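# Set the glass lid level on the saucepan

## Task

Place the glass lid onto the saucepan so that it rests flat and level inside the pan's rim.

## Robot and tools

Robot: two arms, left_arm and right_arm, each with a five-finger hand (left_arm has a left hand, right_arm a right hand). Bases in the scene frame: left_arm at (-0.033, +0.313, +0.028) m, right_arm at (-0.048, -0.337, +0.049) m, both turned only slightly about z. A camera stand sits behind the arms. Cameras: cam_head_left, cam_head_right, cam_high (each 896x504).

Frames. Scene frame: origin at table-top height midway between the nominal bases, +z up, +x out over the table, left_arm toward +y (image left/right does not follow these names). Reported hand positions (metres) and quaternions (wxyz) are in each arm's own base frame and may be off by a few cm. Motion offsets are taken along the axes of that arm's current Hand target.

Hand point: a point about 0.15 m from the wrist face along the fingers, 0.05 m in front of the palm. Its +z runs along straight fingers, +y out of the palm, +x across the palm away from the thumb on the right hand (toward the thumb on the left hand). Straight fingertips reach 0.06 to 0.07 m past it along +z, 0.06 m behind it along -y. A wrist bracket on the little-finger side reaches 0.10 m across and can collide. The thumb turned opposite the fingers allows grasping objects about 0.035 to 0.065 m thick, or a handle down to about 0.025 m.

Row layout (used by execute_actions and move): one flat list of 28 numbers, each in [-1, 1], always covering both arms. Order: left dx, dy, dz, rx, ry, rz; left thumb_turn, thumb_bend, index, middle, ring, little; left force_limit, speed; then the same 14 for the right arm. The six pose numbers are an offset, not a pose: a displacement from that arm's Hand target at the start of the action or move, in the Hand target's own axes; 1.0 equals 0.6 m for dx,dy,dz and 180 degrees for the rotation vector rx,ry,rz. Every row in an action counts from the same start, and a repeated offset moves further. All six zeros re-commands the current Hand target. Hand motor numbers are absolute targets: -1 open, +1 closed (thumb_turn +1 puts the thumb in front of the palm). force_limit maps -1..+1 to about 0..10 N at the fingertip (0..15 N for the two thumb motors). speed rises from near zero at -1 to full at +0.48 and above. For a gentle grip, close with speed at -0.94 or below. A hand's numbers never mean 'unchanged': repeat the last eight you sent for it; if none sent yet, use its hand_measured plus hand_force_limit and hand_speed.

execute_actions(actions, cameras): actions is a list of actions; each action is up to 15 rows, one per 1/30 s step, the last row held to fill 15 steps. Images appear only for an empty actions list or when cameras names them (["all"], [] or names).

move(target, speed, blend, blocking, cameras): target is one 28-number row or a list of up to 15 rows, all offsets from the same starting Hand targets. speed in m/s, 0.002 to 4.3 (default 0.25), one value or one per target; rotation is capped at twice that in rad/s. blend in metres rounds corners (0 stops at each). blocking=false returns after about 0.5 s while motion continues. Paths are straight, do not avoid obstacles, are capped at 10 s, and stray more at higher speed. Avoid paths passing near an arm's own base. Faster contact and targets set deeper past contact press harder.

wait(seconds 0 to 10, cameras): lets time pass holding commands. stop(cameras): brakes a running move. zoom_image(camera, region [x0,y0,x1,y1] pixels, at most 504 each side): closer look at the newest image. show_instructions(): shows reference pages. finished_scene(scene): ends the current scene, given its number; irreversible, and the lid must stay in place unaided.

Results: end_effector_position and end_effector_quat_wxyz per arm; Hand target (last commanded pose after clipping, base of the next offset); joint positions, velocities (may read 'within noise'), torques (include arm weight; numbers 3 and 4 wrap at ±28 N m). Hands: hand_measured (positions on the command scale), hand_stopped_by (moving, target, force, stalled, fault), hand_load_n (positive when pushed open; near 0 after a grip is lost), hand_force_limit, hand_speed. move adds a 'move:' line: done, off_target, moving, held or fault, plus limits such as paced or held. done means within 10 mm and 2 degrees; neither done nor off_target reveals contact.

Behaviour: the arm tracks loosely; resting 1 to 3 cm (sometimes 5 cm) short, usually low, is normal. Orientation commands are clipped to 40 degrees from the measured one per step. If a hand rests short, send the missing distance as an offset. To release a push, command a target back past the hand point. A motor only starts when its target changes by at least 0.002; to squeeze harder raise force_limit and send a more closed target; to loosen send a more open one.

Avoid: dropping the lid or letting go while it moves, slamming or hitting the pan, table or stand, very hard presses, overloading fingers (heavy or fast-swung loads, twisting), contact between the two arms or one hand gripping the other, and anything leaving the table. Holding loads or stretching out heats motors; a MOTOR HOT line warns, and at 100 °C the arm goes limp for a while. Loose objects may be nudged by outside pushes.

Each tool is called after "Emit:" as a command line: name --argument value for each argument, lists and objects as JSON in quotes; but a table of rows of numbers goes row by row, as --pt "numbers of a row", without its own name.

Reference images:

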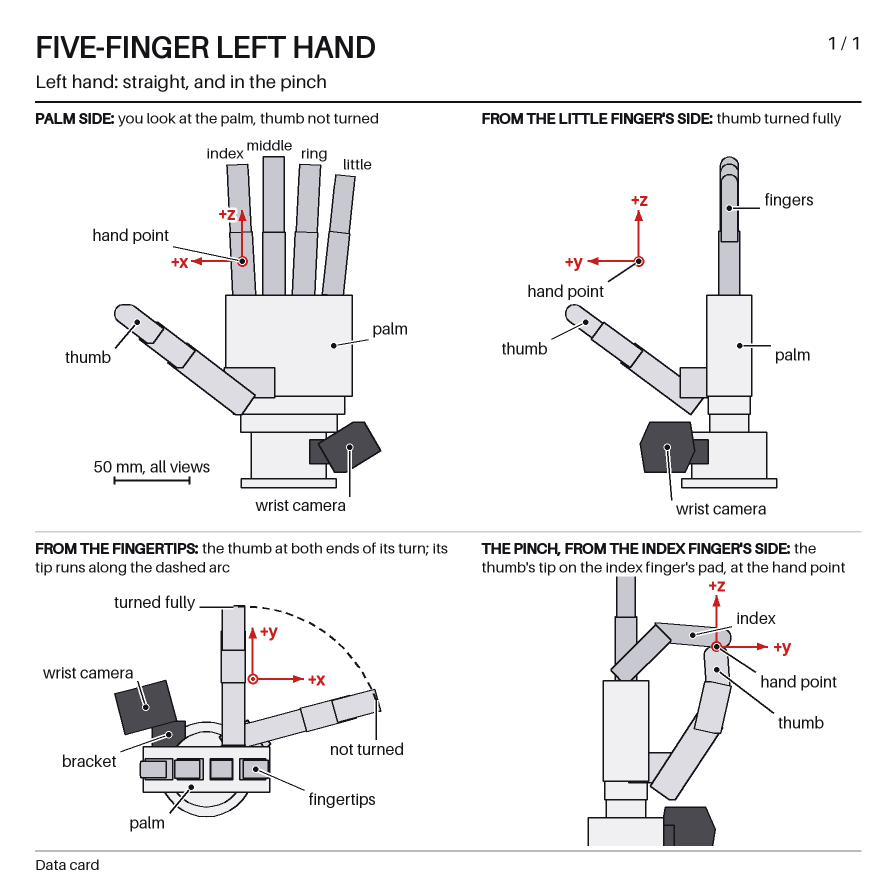

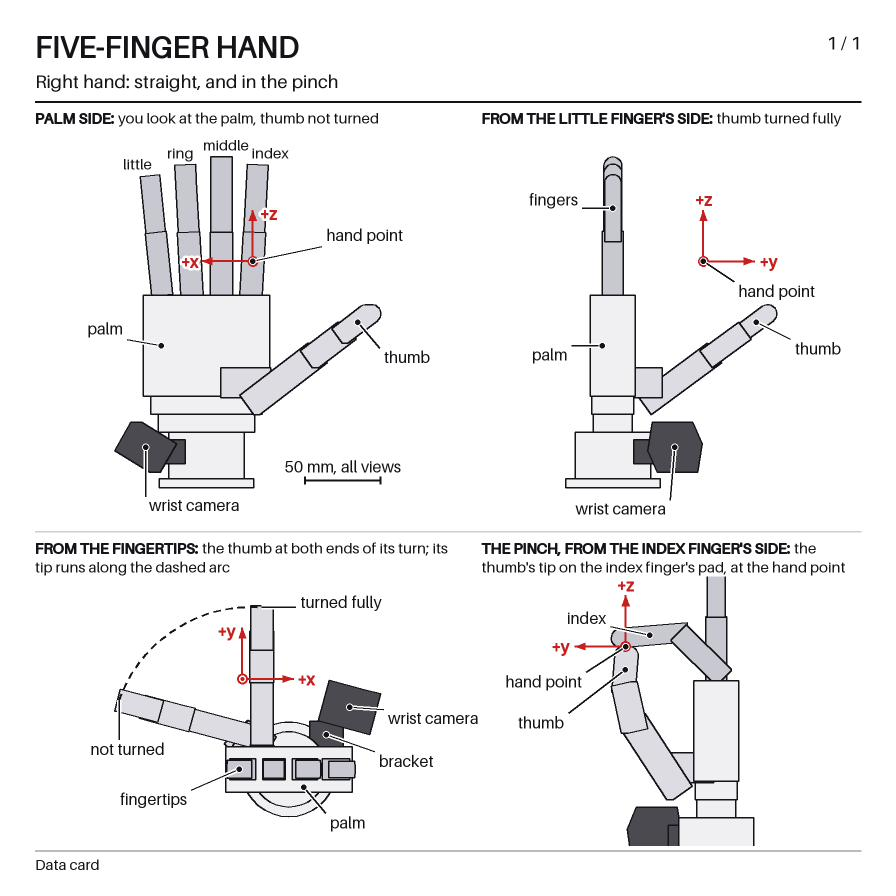

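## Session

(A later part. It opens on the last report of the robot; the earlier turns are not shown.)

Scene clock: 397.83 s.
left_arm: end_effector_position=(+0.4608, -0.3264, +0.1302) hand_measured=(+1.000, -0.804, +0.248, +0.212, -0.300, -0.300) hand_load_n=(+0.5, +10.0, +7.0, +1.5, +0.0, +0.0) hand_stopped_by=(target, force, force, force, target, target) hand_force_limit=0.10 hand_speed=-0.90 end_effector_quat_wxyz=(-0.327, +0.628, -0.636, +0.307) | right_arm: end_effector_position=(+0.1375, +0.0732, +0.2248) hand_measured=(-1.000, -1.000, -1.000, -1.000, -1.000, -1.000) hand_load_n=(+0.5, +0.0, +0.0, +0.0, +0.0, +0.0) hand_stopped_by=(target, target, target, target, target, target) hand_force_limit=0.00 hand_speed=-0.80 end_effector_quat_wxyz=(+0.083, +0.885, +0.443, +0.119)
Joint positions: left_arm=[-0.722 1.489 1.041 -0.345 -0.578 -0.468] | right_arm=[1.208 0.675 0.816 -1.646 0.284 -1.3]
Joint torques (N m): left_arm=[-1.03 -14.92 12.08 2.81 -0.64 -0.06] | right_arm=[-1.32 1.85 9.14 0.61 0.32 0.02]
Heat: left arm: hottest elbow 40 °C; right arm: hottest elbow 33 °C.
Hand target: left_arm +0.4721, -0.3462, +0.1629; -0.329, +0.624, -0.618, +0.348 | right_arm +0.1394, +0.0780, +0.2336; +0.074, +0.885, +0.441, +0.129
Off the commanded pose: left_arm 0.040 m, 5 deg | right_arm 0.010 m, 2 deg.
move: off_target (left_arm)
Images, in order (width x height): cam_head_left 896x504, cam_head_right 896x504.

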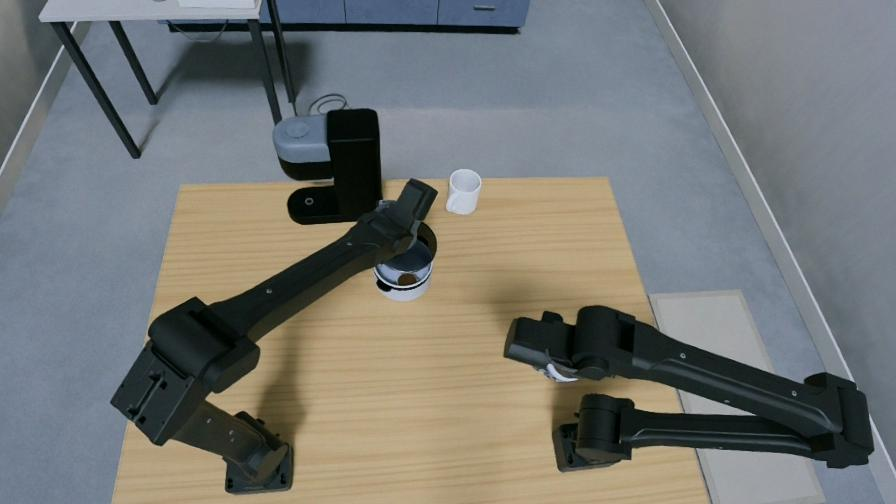

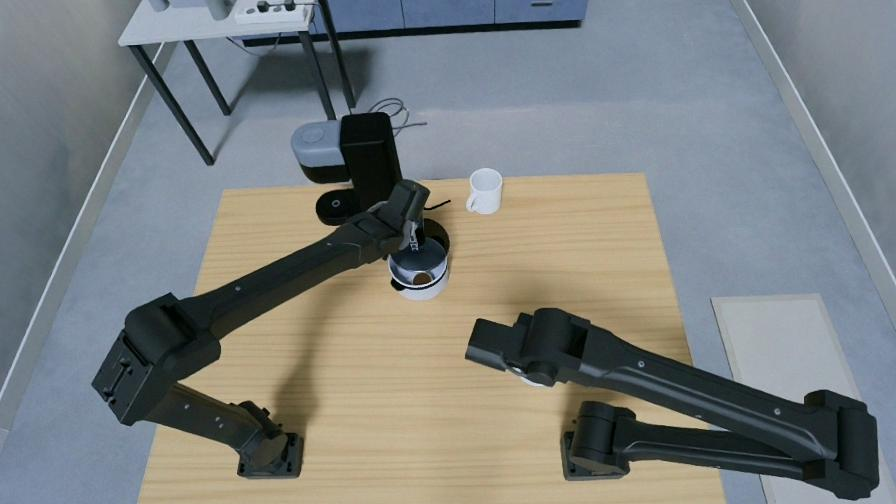

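Emit:
move --pt "-0.0145 0.0597 -0.0012 -0.011 0 0 1 0.1 0.81 0.85 -0.3 -0.3 0.1 -0.9 0 0 0 0 0 0 -1 -1 -1 -1 -1 -1 0 -0.8" --speed 0.06 --cameras '["cam_head_left","cam_head_right","cam_high"]'

Emit:
zoom_image --camera "cam_head_left" --region '[365, 215, 445, 305]'

Emit:
zoom_image --camera "cam_head_right" --region '[380, 215, 460, 305]'

Emit:
zoom_image --camera "cam_high" --region '[425, 205, 525, 305]'

Scene clock: 428.27 s.
left_arm: end_effector_position=(+0.4497, -0.3242, +0.1125) hand_measured=(+1.000, -0.804, +0.248, +0.212, -0.300, -0.300) hand_load_n=(+0.5, +10.0, +6.5, +1.5, +0.0, +0.0) hand_stopped_by=(target, force, force, force, target, target) hand_force_limit=0.10 hand_speed=-0.90 end_effector_quat_wxyz=(-0.321, +0.630, -0.638, +0.304) | right_arm: end_effector_position=(+0.1375, +0.0732, +0.2248) hand_measured=(-1.000, -1.000, -1.000, -1.000, -1.000, -1.000) hand_load_n=(+0.0, +0.0, +0.0, +0.0, +0.0, +0.0) hand_stopped_by=(target, target, target, target, target, target) hand_force_limit=0.00 hand_speed=-0.80 end_effector_quat_wxyz=(+0.083, +0.885, +0.443, +0.119)
Joint positions: left_arm=[-0.73 1.489 0.996 -0.316 -0.571 -0.483] | right_arm=[1.208 0.675 0.816 -1.646 0.284 -1.3]
Joint torques (N m): left_arm=[-1.32 -15.03 9.1 2.93 -0.46 -0.18] | right_arm=[-1.32 1.55 9.11 0.51 0.32 0.04]
Heat: left arm: hottest elbow 39 °C; right arm: hottest elbow 34 °C.
Hand target: left_arm +0.4521, -0.3382, +0.1329; -0.318, +0.629, -0.624, +0.337 | right_arm +0.1394, +0.0780, +0.2336; +0.074, +0.885, +0.441, +0.129
Off the commanded pose: left_arm 0.025 m, 4 deg | right_arm 0.010 m, 2 deg.
move: off_target (left_arm)

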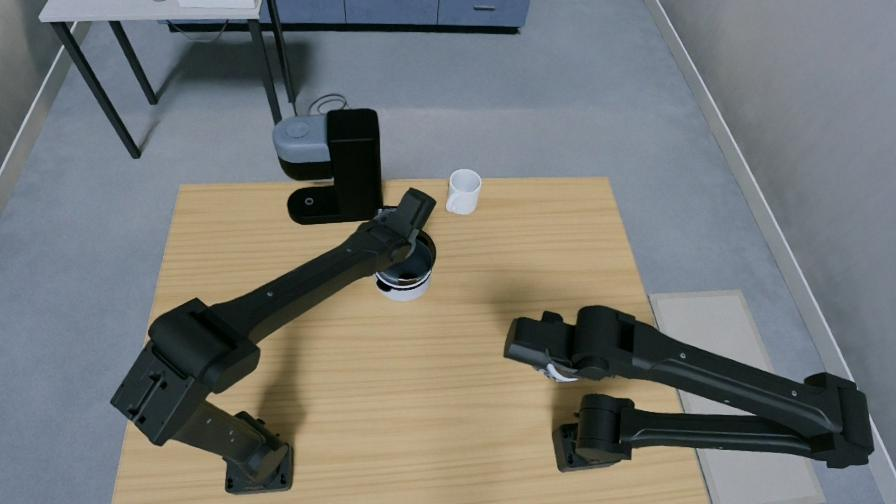

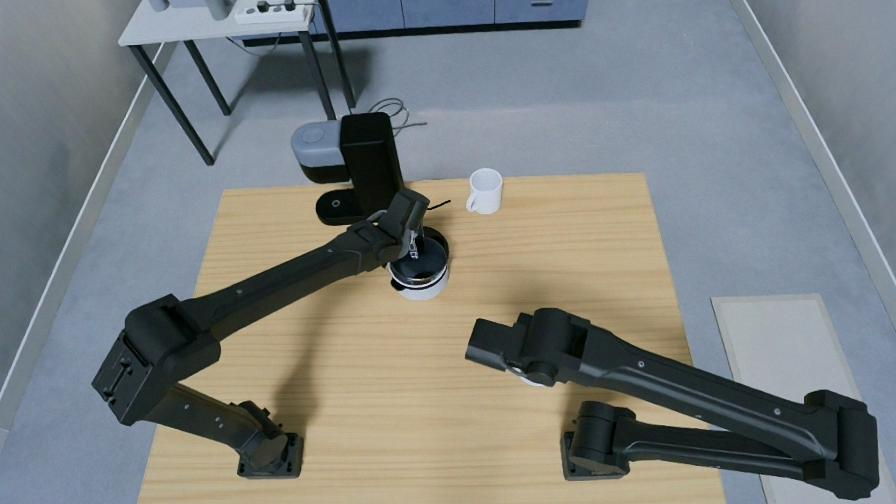

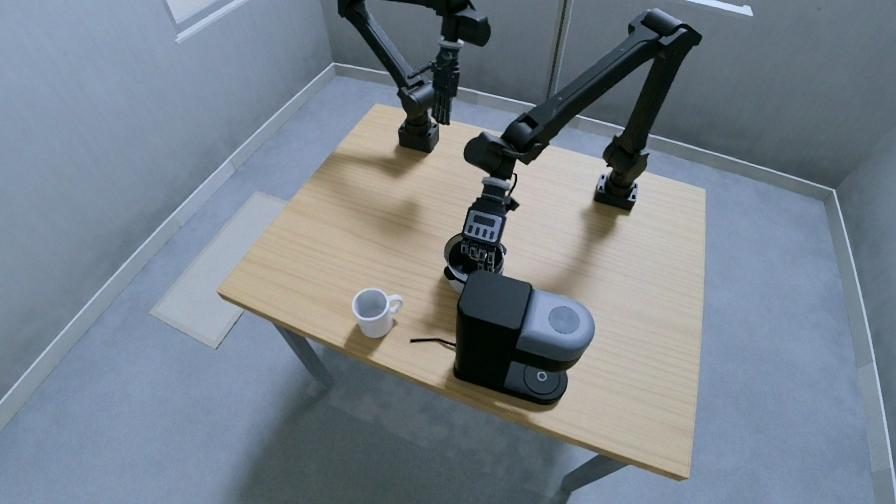

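Scaled by 5.600.

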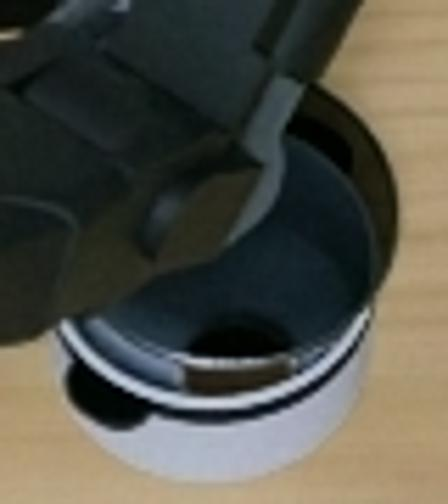

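Scaled by 5.600.

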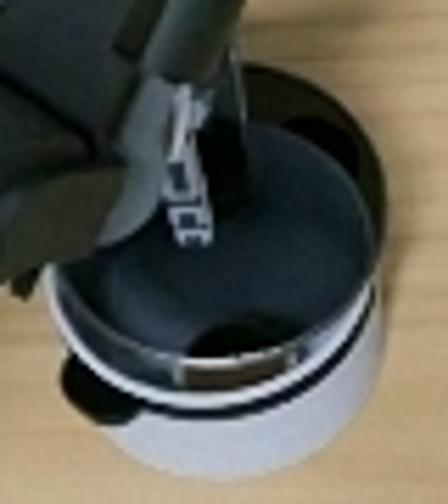

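Scaled by 5.040.

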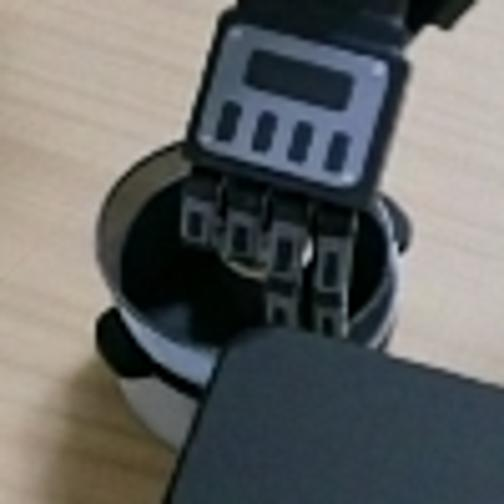

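Emit:
move --pt "-0.0241 0.029 0.0098 0 0 0 1 0.1 0.81 0.85 -0.3 -0.3 0.1 -0.9 0 0 0 0 0 0 -1 -1 -1 -1 -1 -1 0 -0.8" --speed 0.06 --cameras '["cam_head_left","cam_head_right"]'

Emit:
zoom_image --camera "cam_head_left" --region '[365, 215, 445, 305]'

Emit:
zoom_image --camera "cam_head_right" --region '[380, 215, 460, 305]'

Scene clock: 442.20 s.
left_arm: end_effector_position=(+0.4414, -0.3191, +0.0934) hand_measured=(+1.000, -0.804, +0.248, +0.212, -0.300, -0.300) hand_load_n=(+0.0, +9.5, +7.5, +1.5, +0.0, +0.0) hand_stopped_by=(target, force, force, force, target, target) hand_force_limit=0.10 hand_speed=-0.90 end_effector_quat_wxyz=(-0.317, +0.630, -0.639, +0.308) | right_arm: end_effector_position=(+0.1375, +0.0732, +0.2248) hand_measured=(-1.000, -1.000, -1.000, -1.000, -1.000, -1.000) hand_load_n=(+0.5, +0.0, +0.0, +0.0, +0.0, +0.0) hand_stopped_by=(target, target, target, target, target, target) hand_force_limit=0.00 hand_speed=-0.80 end_effector_quat_wxyz=(+0.083, +0.885, +0.443, +0.119)
Joint positions: left_arm=[-0.73 1.489 0.937 -0.251 -0.563 -0.483] | right_arm=[1.208 0.675 0.816 -1.646 0.284 -1.3]
Joint torques (N m): left_arm=[0.38 -16.44 8.61 2.59 -0.37 -0.05] | right_arm=[-1.49 1.9 8.99 0.46 0.32 0.05]
Heat: left arm: hottest elbow 38 °C; right arm: hottest elbow 34 °C.
Hand target: left_arm +0.4470, -0.3242, +0.1149; -0.318, +0.629, -0.624, +0.337 | right_arm +0.1394, +0.0780, +0.2336; +0.074, +0.885, +0.441, +0.129
Off the commanded pose: left_arm 0.023 m, 4 deg | right_arm 0.010 m, 2 deg.
move: off_target (left_arm)
Images, in order (width x height): cam_head_left 896x504, cam_head_right 896x504.

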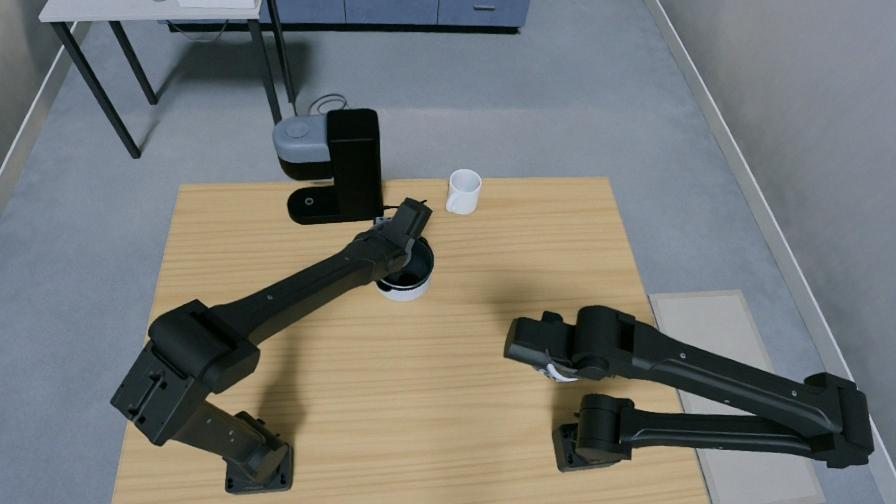

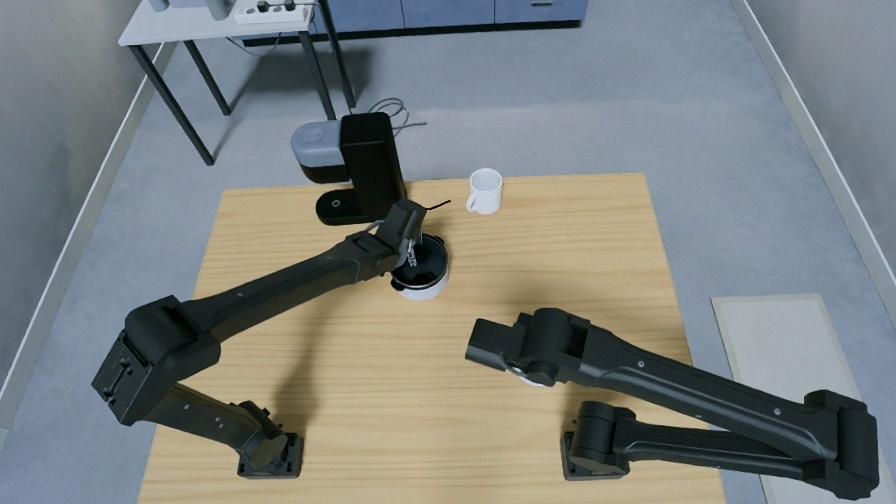

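Scaled by 5.600.

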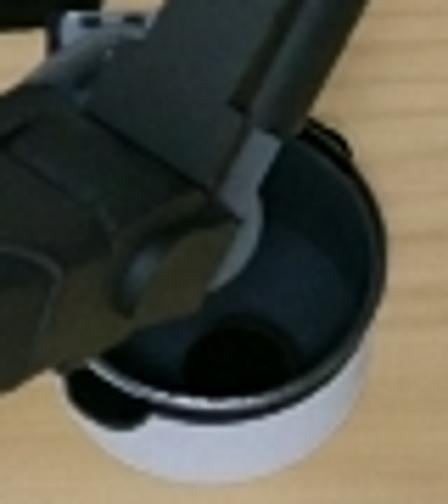

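Scaled by 5.600.

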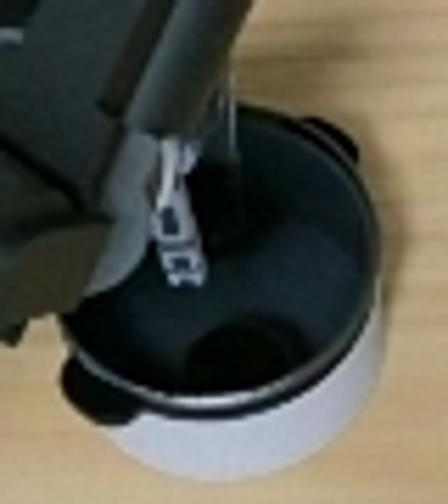

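Emit:
move --pt "-0.007 -0.008 0.0228 0 0 0 1 0.1 0.81 0.85 -0.3 -0.3 0.1 -0.9 0 0 0 0 0 0 -1 -1 -1 -1 -1 -1 0 -0.8" --speed 0.06 --cameras '["cam_head_left","cam_head_right"]'

Emit:
zoom_image --camera "cam_head_left" --region '[365, 215, 445, 305]'

Emit:
zoom_image --camera "cam_head_right" --region '[380, 215, 460, 305]'

Scene clock: 453.23 s.
left_arm: end_effector_position=(+0.4466, -0.3184, +0.0953) hand_measured=(+1.000, -0.804, +0.248, +0.212, -0.300, -0.300) hand_load_n=(+0.5, +10.0, +7.0, +1.0, +0.0, +0.0) hand_stopped_by=(target, force, force, force, target, target) hand_force_limit=0.10 hand_speed=-0.90 end_effector_quat_wxyz=(-0.314, +0.627, -0.640, +0.315) | right_arm: end_effector_position=(+0.1375, +0.0732, +0.2248) hand_measured=(-1.000, -1.000, -1.000, -1.000, -1.000, -1.000) hand_load_n=(+0.0, +0.0, +0.0, +0.0, +0.0, +0.0) hand_stopped_by=(target, target, target, target, target, target) hand_force_limit=0.00 hand_speed=-0.80 end_effector_quat_wxyz=(+0.083, +0.885, +0.443, +0.119)
Joint positions: left_arm=[-0.716 1.489 0.937 -0.231 -0.542 -0.466] | right_arm=[1.208 0.675 0.816 -1.646 0.284 -1.3]
Joint torques (N m): left_arm=[1.67 -13.57 9.66 2.82 -0.44 0.02] | right_arm=[-1.44 1.79 8.99 0.47 0.32 0.03]
Heat: left arm: hottest elbow 38 °C; right arm: hottest elbow 34 °C.
Hand target: left_arm +0.4611, -0.3201, +0.1109; -0.318, +0.629, -0.624, +0.337 | right_arm +0.1394, +0.0780, +0.2336; +0.074, +0.885, +0.441, +0.129
Off the commanded pose: left_arm 0.021 m, 3 deg | right_arm 0.010 m, 2 deg.
move: off_target (left_arm)
Images, in order (width x height): cam_head_left 896x504, cam_head_right 896x504.

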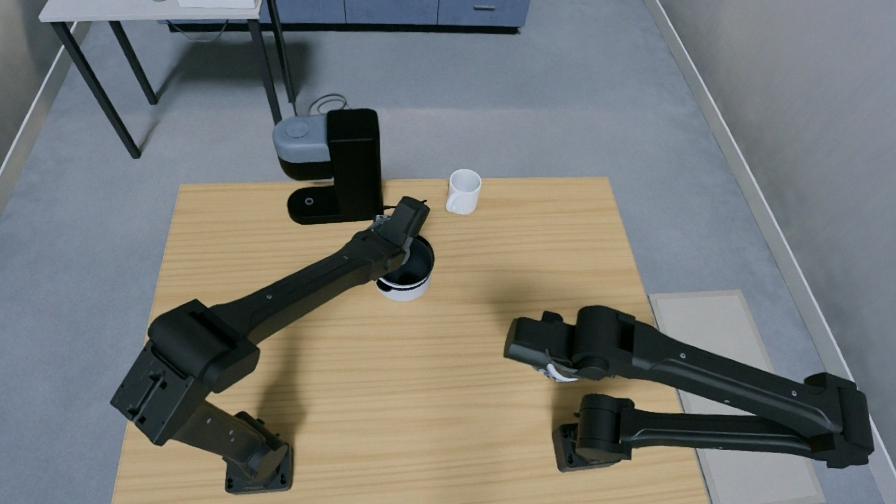

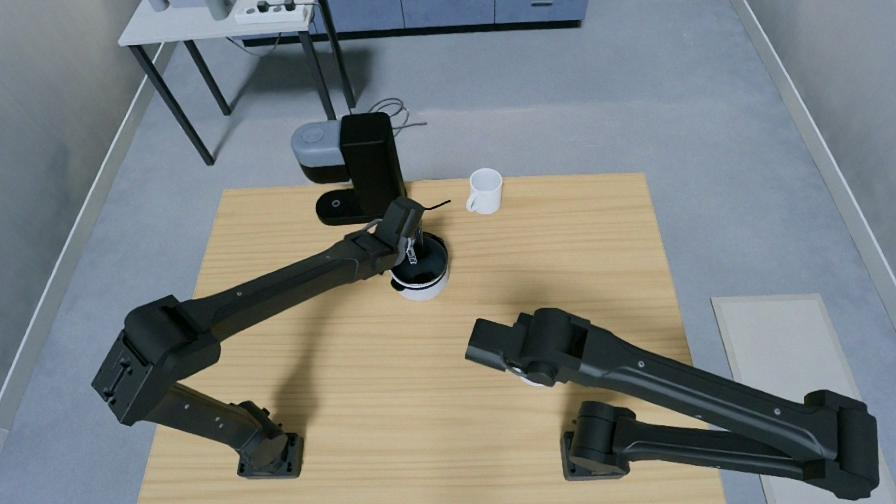

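Scaled by 5.600.

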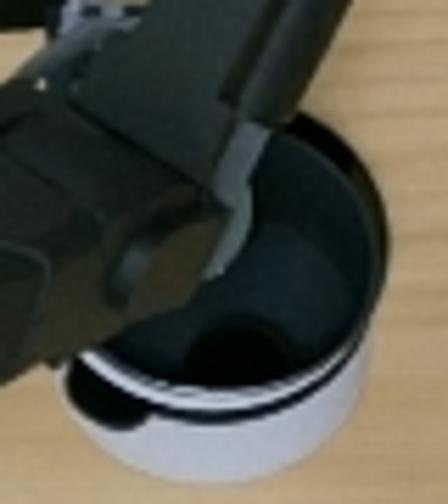

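Scaled by 5.600.

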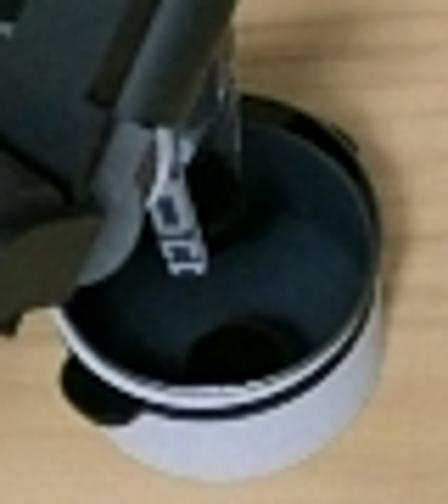

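Emit:
move --pt "-0.0107 0.0123 0.0227 0 0 0 1 0.1 0.81 0.85 -0.3 -0.3 0.1 -0.9 0 0 0 0 0 0 -1 -1 -1 -1 -1 -1 0 -0.8" --speed 0.06 --cameras '["cam_head_left","cam_head_right"]'

Emit:
zoom_image --camera "cam_head_left" --region '[365, 215, 445, 305]'

Emit:
zoom_image --camera "cam_head_right" --region '[380, 215, 460, 305]'

Scene clock: 460.37 s.
left_arm: end_effector_position=(+0.4577, -0.3175, +0.0898) hand_measured=(+1.000, -0.804, +0.248, +0.212, -0.300, -0.300) hand_load_n=(+0.5, +10.0, +7.0, +1.0, +0.0, +0.0) hand_stopped_by=(target, force, force, force, target, target) hand_force_limit=0.10 hand_speed=-0.90 end_effector_quat_wxyz=(-0.313, +0.627, -0.636, +0.324) | right_arm: end_effector_position=(+0.1375, +0.0732, +0.2248) hand_measured=(-1.000, -1.000, -1.000, -1.000, -1.000, -1.000) hand_load_n=(+0.0, +0.0, +0.0, +0.0, +0.0, +0.0) hand_stopped_by=(target, target, target, target, target, target) hand_force_limit=0.00 hand_speed=-0.80 end_effector_quat_wxyz=(+0.083, +0.885, +0.443, +0.119)
Joint positions: left_arm=[-0.697 1.511 0.934 -0.18 -0.526 -0.452] | right_arm=[1.208 0.675 0.816 -1.646 0.284 -1.3]
Joint torques (N m): left_arm=[1.79 -13.51 8.5 3.02 -0.36 0.06] | right_arm=[-0.97 1.73 9.03 0.59 0.32 0]
Heat: left arm: hottest elbow 38 °C; right arm: hottest elbow 34 °C.
Hand target: left_arm +0.4680, -0.3142, +0.0969; -0.318, +0.629, -0.624, +0.337 | right_arm +0.1394, +0.0780, +0.2336; +0.074, +0.885, +0.441, +0.129
Off the commanded pose: left_arm 0.013 m, 2 deg | right_arm 0.010 m, 2 deg.
move: off_target (left_arm)
Images, in order (width x height): cam_head_left 896x504, cam_head_right 896x504.

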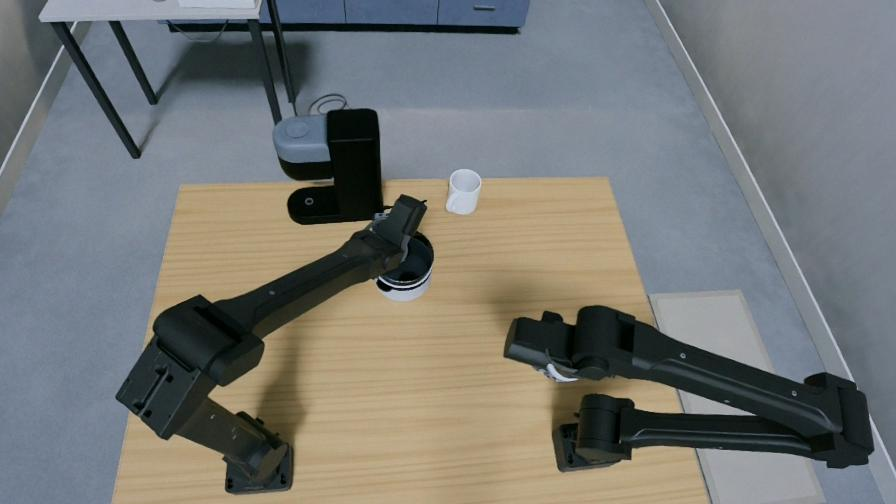

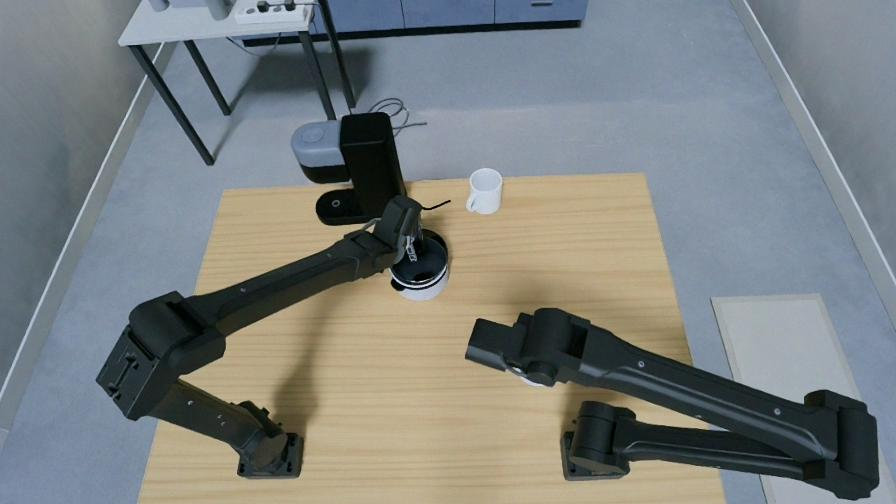

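Scaled by 5.600.

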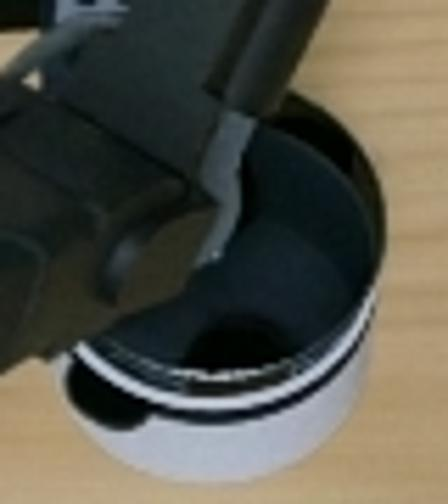

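Scaled by 5.600.

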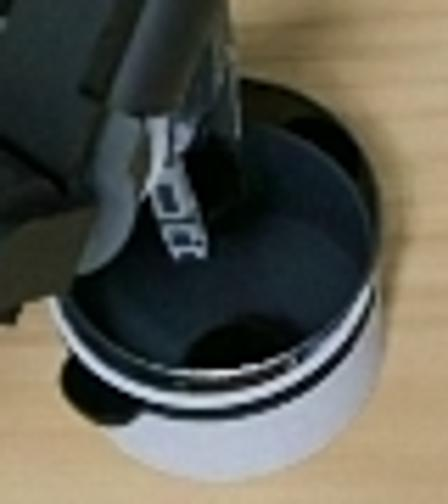

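Emit:
move --pt "0 0.0124 -0.0178 0 0 0 1 0.1 0.81 0.85 -0.3 -0.3 0.1 -0.9 0 0 0 0 0 0 -1 -1 -1 -1 -1 -1 0 -0.8" --speed 0.06 --cameras '["cam_head_left","cam_head_right"]'

Emit:
zoom_image --camera "cam_head_left" --region '[365, 215, 445, 305]'

Emit:
zoom_image --camera "cam_head_right" --region '[380, 215, 460, 305]'

Scene clock: 466.73 s.
left_arm: end_effector_position=(+0.4560, -0.3145, +0.0888) hand_measured=(+1.000, -0.804, +0.248, +0.212, -0.300, -0.300) hand_load_n=(+0.5, +9.5, +7.5, +1.0, +0.0, +0.0) hand_stopped_by=(target, force, force, force, target, target) hand_force_limit=0.10 hand_speed=-0.90 end_effector_quat_wxyz=(-0.316, +0.629, -0.631, +0.326) | right_arm: end_effector_position=(+0.1375, +0.0732, +0.2248) hand_measured=(-1.000, -1.000, -1.000, -1.000, -1.000, -1.000) hand_load_n=(+0.0, +0.0, +0.0, +0.0, +0.0, +0.0) hand_stopped_by=(target, target, target, target, target, target) hand_force_limit=0.00 hand_speed=-0.80 end_effector_quat_wxyz=(+0.083, +0.885, +0.443, +0.119)
Joint positions: left_arm=[-0.697 1.504 0.919 -0.168 -0.533 -0.458] | right_arm=[1.208 0.675 0.816 -1.646 0.284 -1.3]
Joint torques (N m): left_arm=[-0.21 -14.74 7.41 2.1 -0.66 -0.02] | right_arm=[-1.44 1.49 8.96 0.55 0.31 0.04]
Heat: left arm: hottest elbow 37 °C; right arm: hottest elbow 34 °C.
Hand target: left_arm +0.4550, -0.3140, +0.0969; -0.319, +0.629, -0.624, +0.337 | right_arm +0.1394, +0.0780, +0.2336; +0.074, +0.885, +0.441, +0.129
Off the commanded pose: left_arm 0.008 m, 2 deg | right_arm 0.010 m, 2 deg.
move: done
Images, in order (width x height): cam_head_left 896x504, cam_head_right 896x504.

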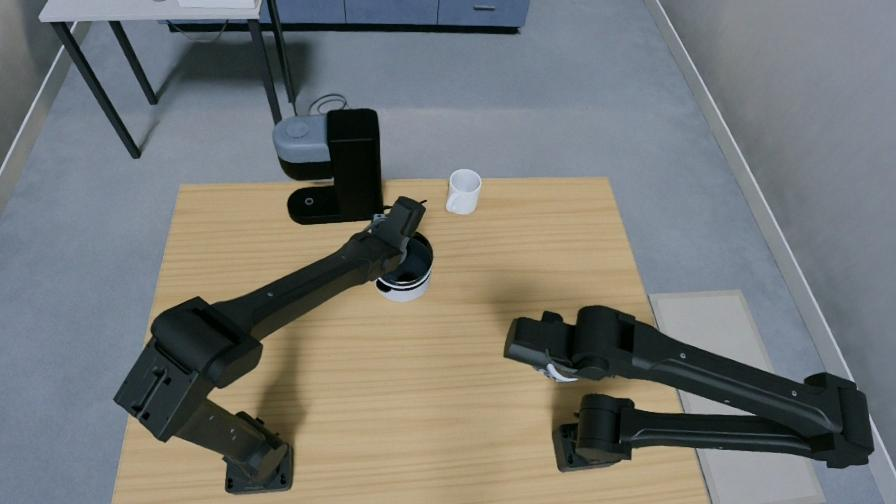

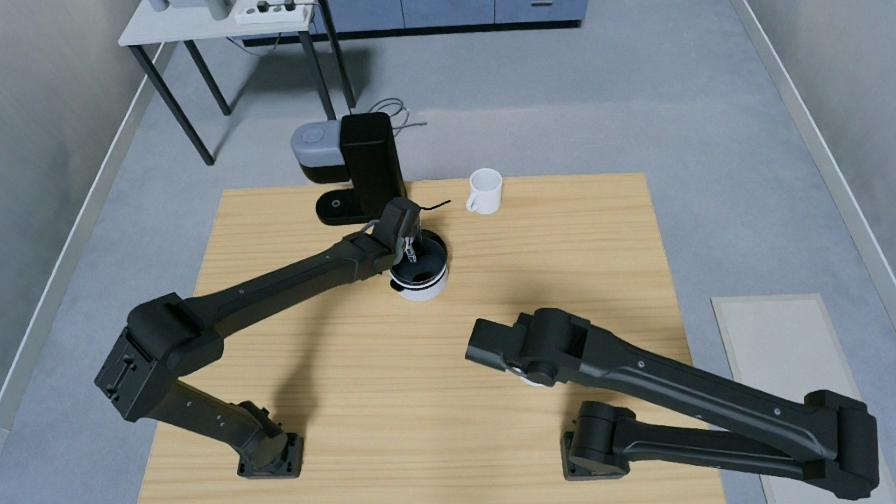

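Scaled by 5.600.

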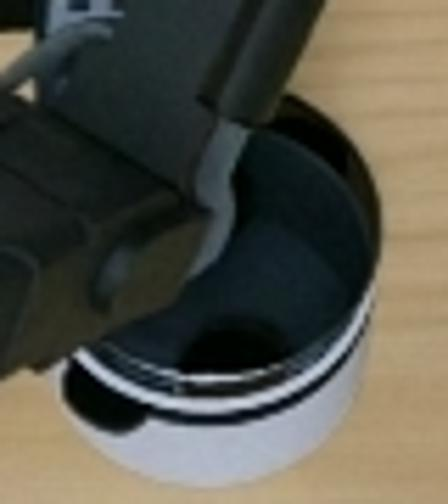

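Scaled by 5.600.

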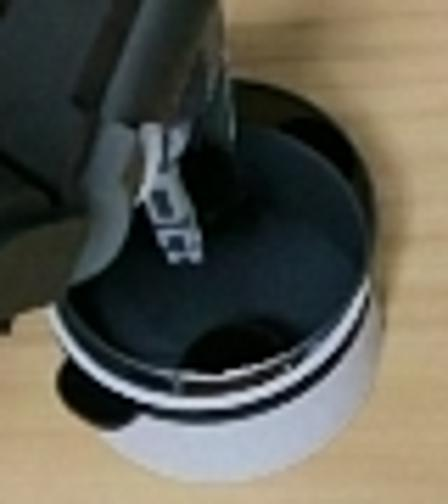

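Emit:
move --pt "0.0187 -0.1365 -0.0947 -0.006 0 0 1 0.1 0.81 0.85 -0.3 -0.3 0.1 -0.9 0 0 0 0 0 0 -1 -1 -1 -1 -1 -1 0 -0.8" --pt "0.015 -0.0252 -0.0213 -0.006 0 0 1 0.1 0.81 0.85 -0.3 -0.3 0.1 -0.9 0 0 0 0 0 0 -1 -1 -1 -1 -1 -1 0 -0.8" --speed 0.08 --cameras '["cam_head_left","cam_head_right"]'

Emit:
zoom_image --camera "cam_head_left" --region '[365, 215, 445, 305]'

Emit:
zoom_image --camera "cam_head_right" --region '[380, 215, 460, 305]'

Scene clock: 495.33 s.
left_arm: end_effector_position=(+0.4493, -0.3094, +0.1011) hand_measured=(+1.000, -0.804, +0.248, +0.212, -0.300, -0.300) hand_load_n=(+0.0, +10.0, +7.0, +1.0, +0.0, +0.0) hand_stopped_by=(target, force, force, force, target, target) hand_force_limit=0.10 hand_speed=-0.90 end_effector_quat_wxyz=(-0.313, +0.633, -0.640, +0.303) | right_arm: end_effector_position=(+0.1375, +0.0732, +0.2248) hand_measured=(-1.000, -1.000, -1.000, -1.000, -1.000, -1.000) hand_load_n=(+0.0, +0.0, +0.0, +0.0, +0.0, +0.0) hand_stopped_by=(target, target, target, target, target, target) hand_force_limit=0.00 hand_speed=-0.80 end_effector_quat_wxyz=(+0.083, +0.885, +0.443, +0.119)
Joint positions: left_arm=[-0.698 1.479 0.956 -0.283 -0.535 -0.467] | right_arm=[1.208 0.675 0.816 -1.646 0.284 -1.3]
Joint torques (N m): left_arm=[-0.97 -13.98 9.14 2.91 -0.6 -0.17] | right_arm=[-1.44 1.85 8.99 0.46 0.34 0.06]
Heat: left arm: hottest elbow 37 °C; right arm: hottest elbow 34 °C.
Hand target: left_arm +0.4531, -0.3224, +0.1168; -0.313, +0.632, -0.627, +0.331 | right_arm +0.1394, +0.0780, +0.2336; +0.074, +0.885, +0.441, +0.129
Off the commanded pose: left_arm 0.021 m, 4 deg | right_arm 0.010 m, 2 deg.
move: off_target (left_arm)
Images, in order (width x height): cam_head_left 896x504, cam_head_right 896x504.

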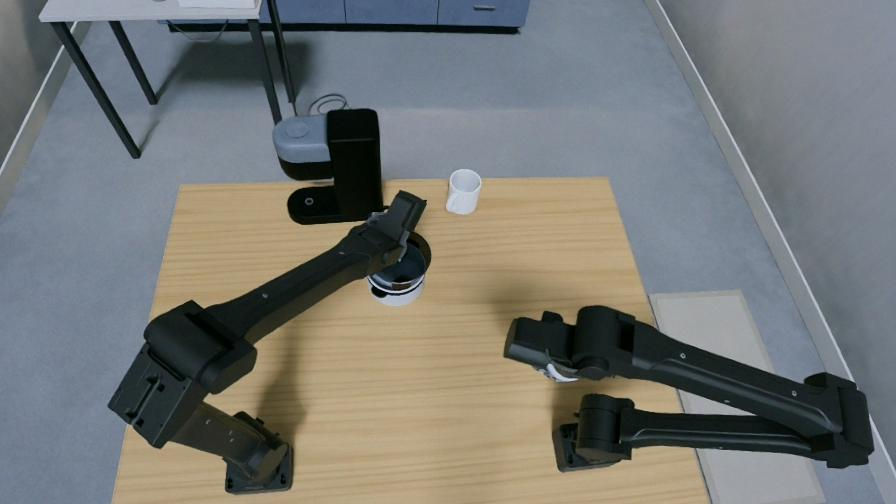

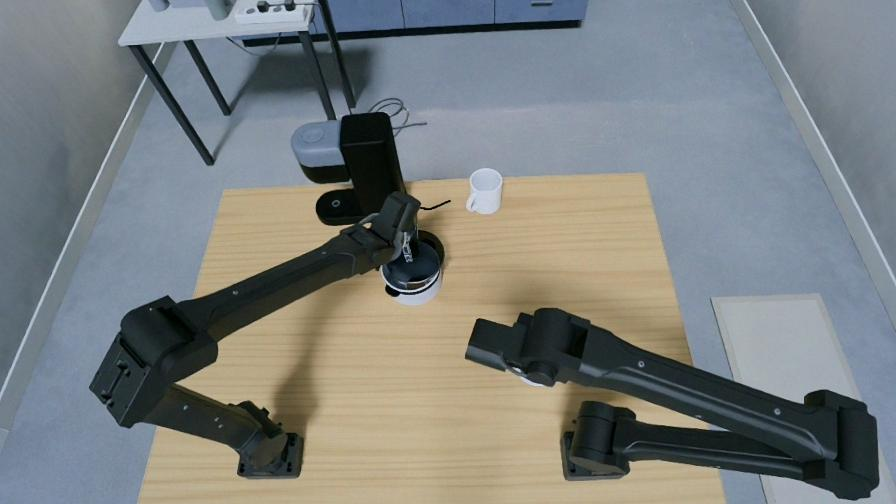

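Scaled by 5.600.

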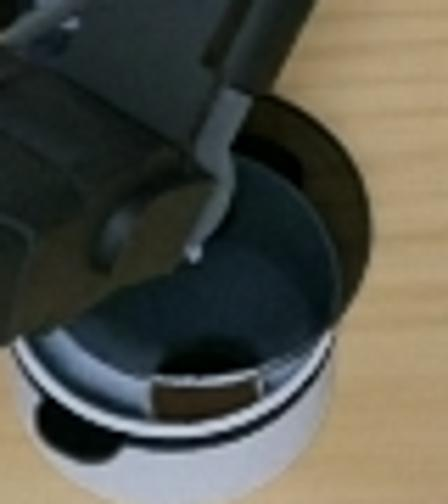

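Scaled by 5.600.

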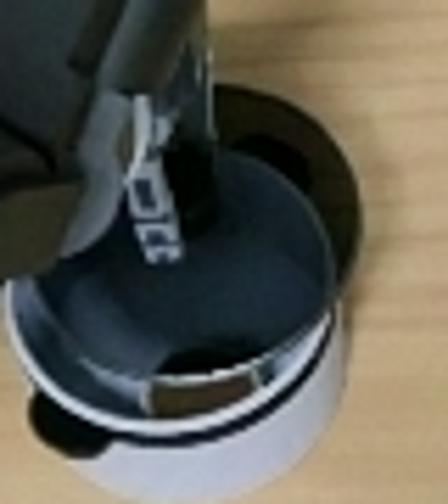

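Emit:
move --pt "-0.0138 -0.0958 -0.0957 0 0 0 1 0.1 0.81 0.85 -0.3 -0.3 0.1 -0.9 0 0 0 0 0 0 -1 -1 -1 -1 -1 -1 0 -0.8" --pt "-0.0173 0.0122 -0.0177 0 0 0 1 0.1 0.81 0.85 -0.3 -0.3 0.1 -0.9 0 0 0 0 0 0 -1 -1 -1 -1 -1 -1 0 -0.8" --speed 0.08 --cameras '["cam_head_left","cam_head_right"]'

Emit:
zoom_image --camera "cam_head_left" --region '[360, 220, 440, 310]'

Emit:
zoom_image --camera "cam_head_right" --region '[375, 220, 455, 310]'

Scene clock: 524.40 s.
left_arm: end_effector_position=(+0.4363, -0.2992, +0.1016) hand_measured=(+1.000, -0.804, +0.248, +0.212, -0.300, -0.300) hand_load_n=(+0.0, +10.0, +7.0, +0.5, +0.0, +0.0) hand_stopped_by=(target, force, force, force, target, target) hand_force_limit=0.10 hand_speed=-0.90 end_effector_quat_wxyz=(-0.313, +0.633, -0.640, +0.303) | right_arm: end_effector_position=(+0.1375, +0.0732, +0.2248) hand_measured=(-1.000, -1.000, -1.000, -1.000, -1.000, -1.000) hand_load_n=(+0.0, +0.0, +0.0, +0.0, +0.0, +0.0) hand_stopped_by=(target, target, target, target, target, target) hand_force_limit=0.00 hand_speed=-0.80 end_effector_quat_wxyz=(+0.083, +0.885, +0.443, +0.119)
Joint positions: left_arm=[-0.699 1.437 0.911 -0.281 -0.536 -0.469] | right_arm=[1.208 0.675 0.816 -1.646 0.284 -1.3]
Joint torques (N m): left_arm=[-0.62 -13.51 9.17 2.66 -0.6 -0.12] | right_arm=[-1.08 1.73 9.07 0.51 0.29 0.03]
Heat: left arm: hottest elbow 37 °C; right arm: hottest elbow 34 °C.
Hand target: left_arm +0.4403, -0.3120, +0.1168; -0.313, +0.632, -0.627, +0.331 | right_arm +0.1394, +0.0780, +0.2336; +0.074, +0.885, +0.441, +0.129
Off the commanded pose: left_arm 0.020 m, 3 deg | right_arm 0.010 m, 2 deg.
move: off_target (left_arm)
Images, in order (width x height): cam_head_left 896x504, cam_head_right 896x504.

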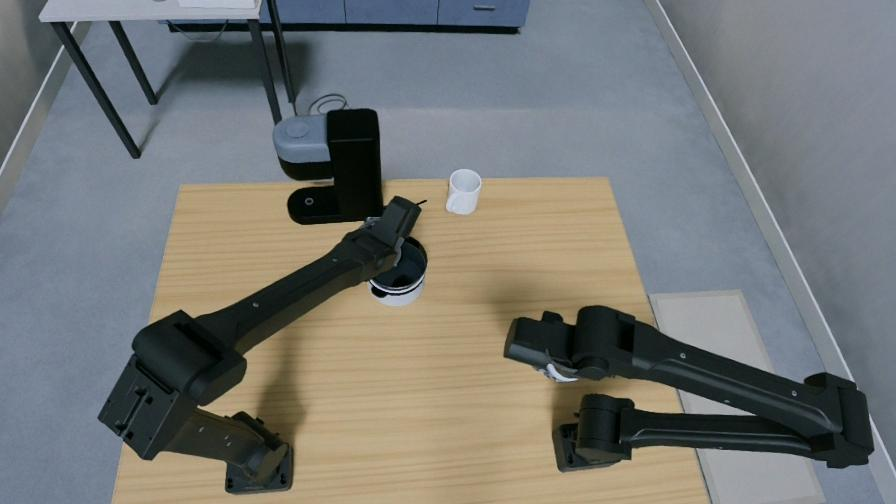

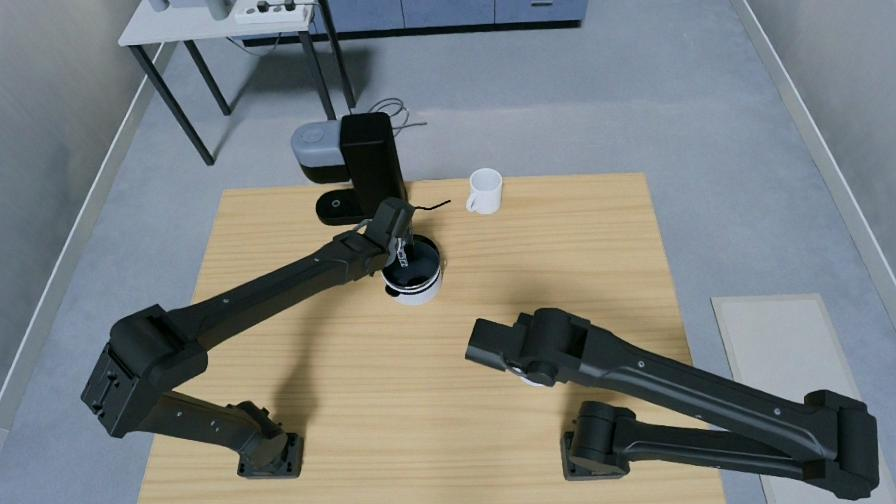

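Scaled by 5.600.

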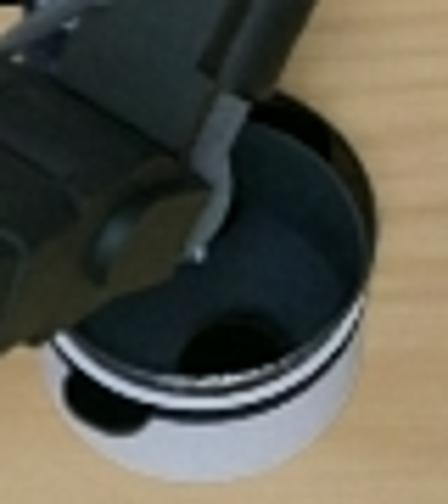

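Scaled by 5.600.

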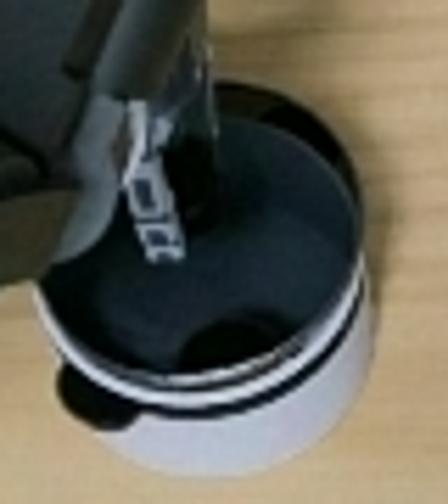

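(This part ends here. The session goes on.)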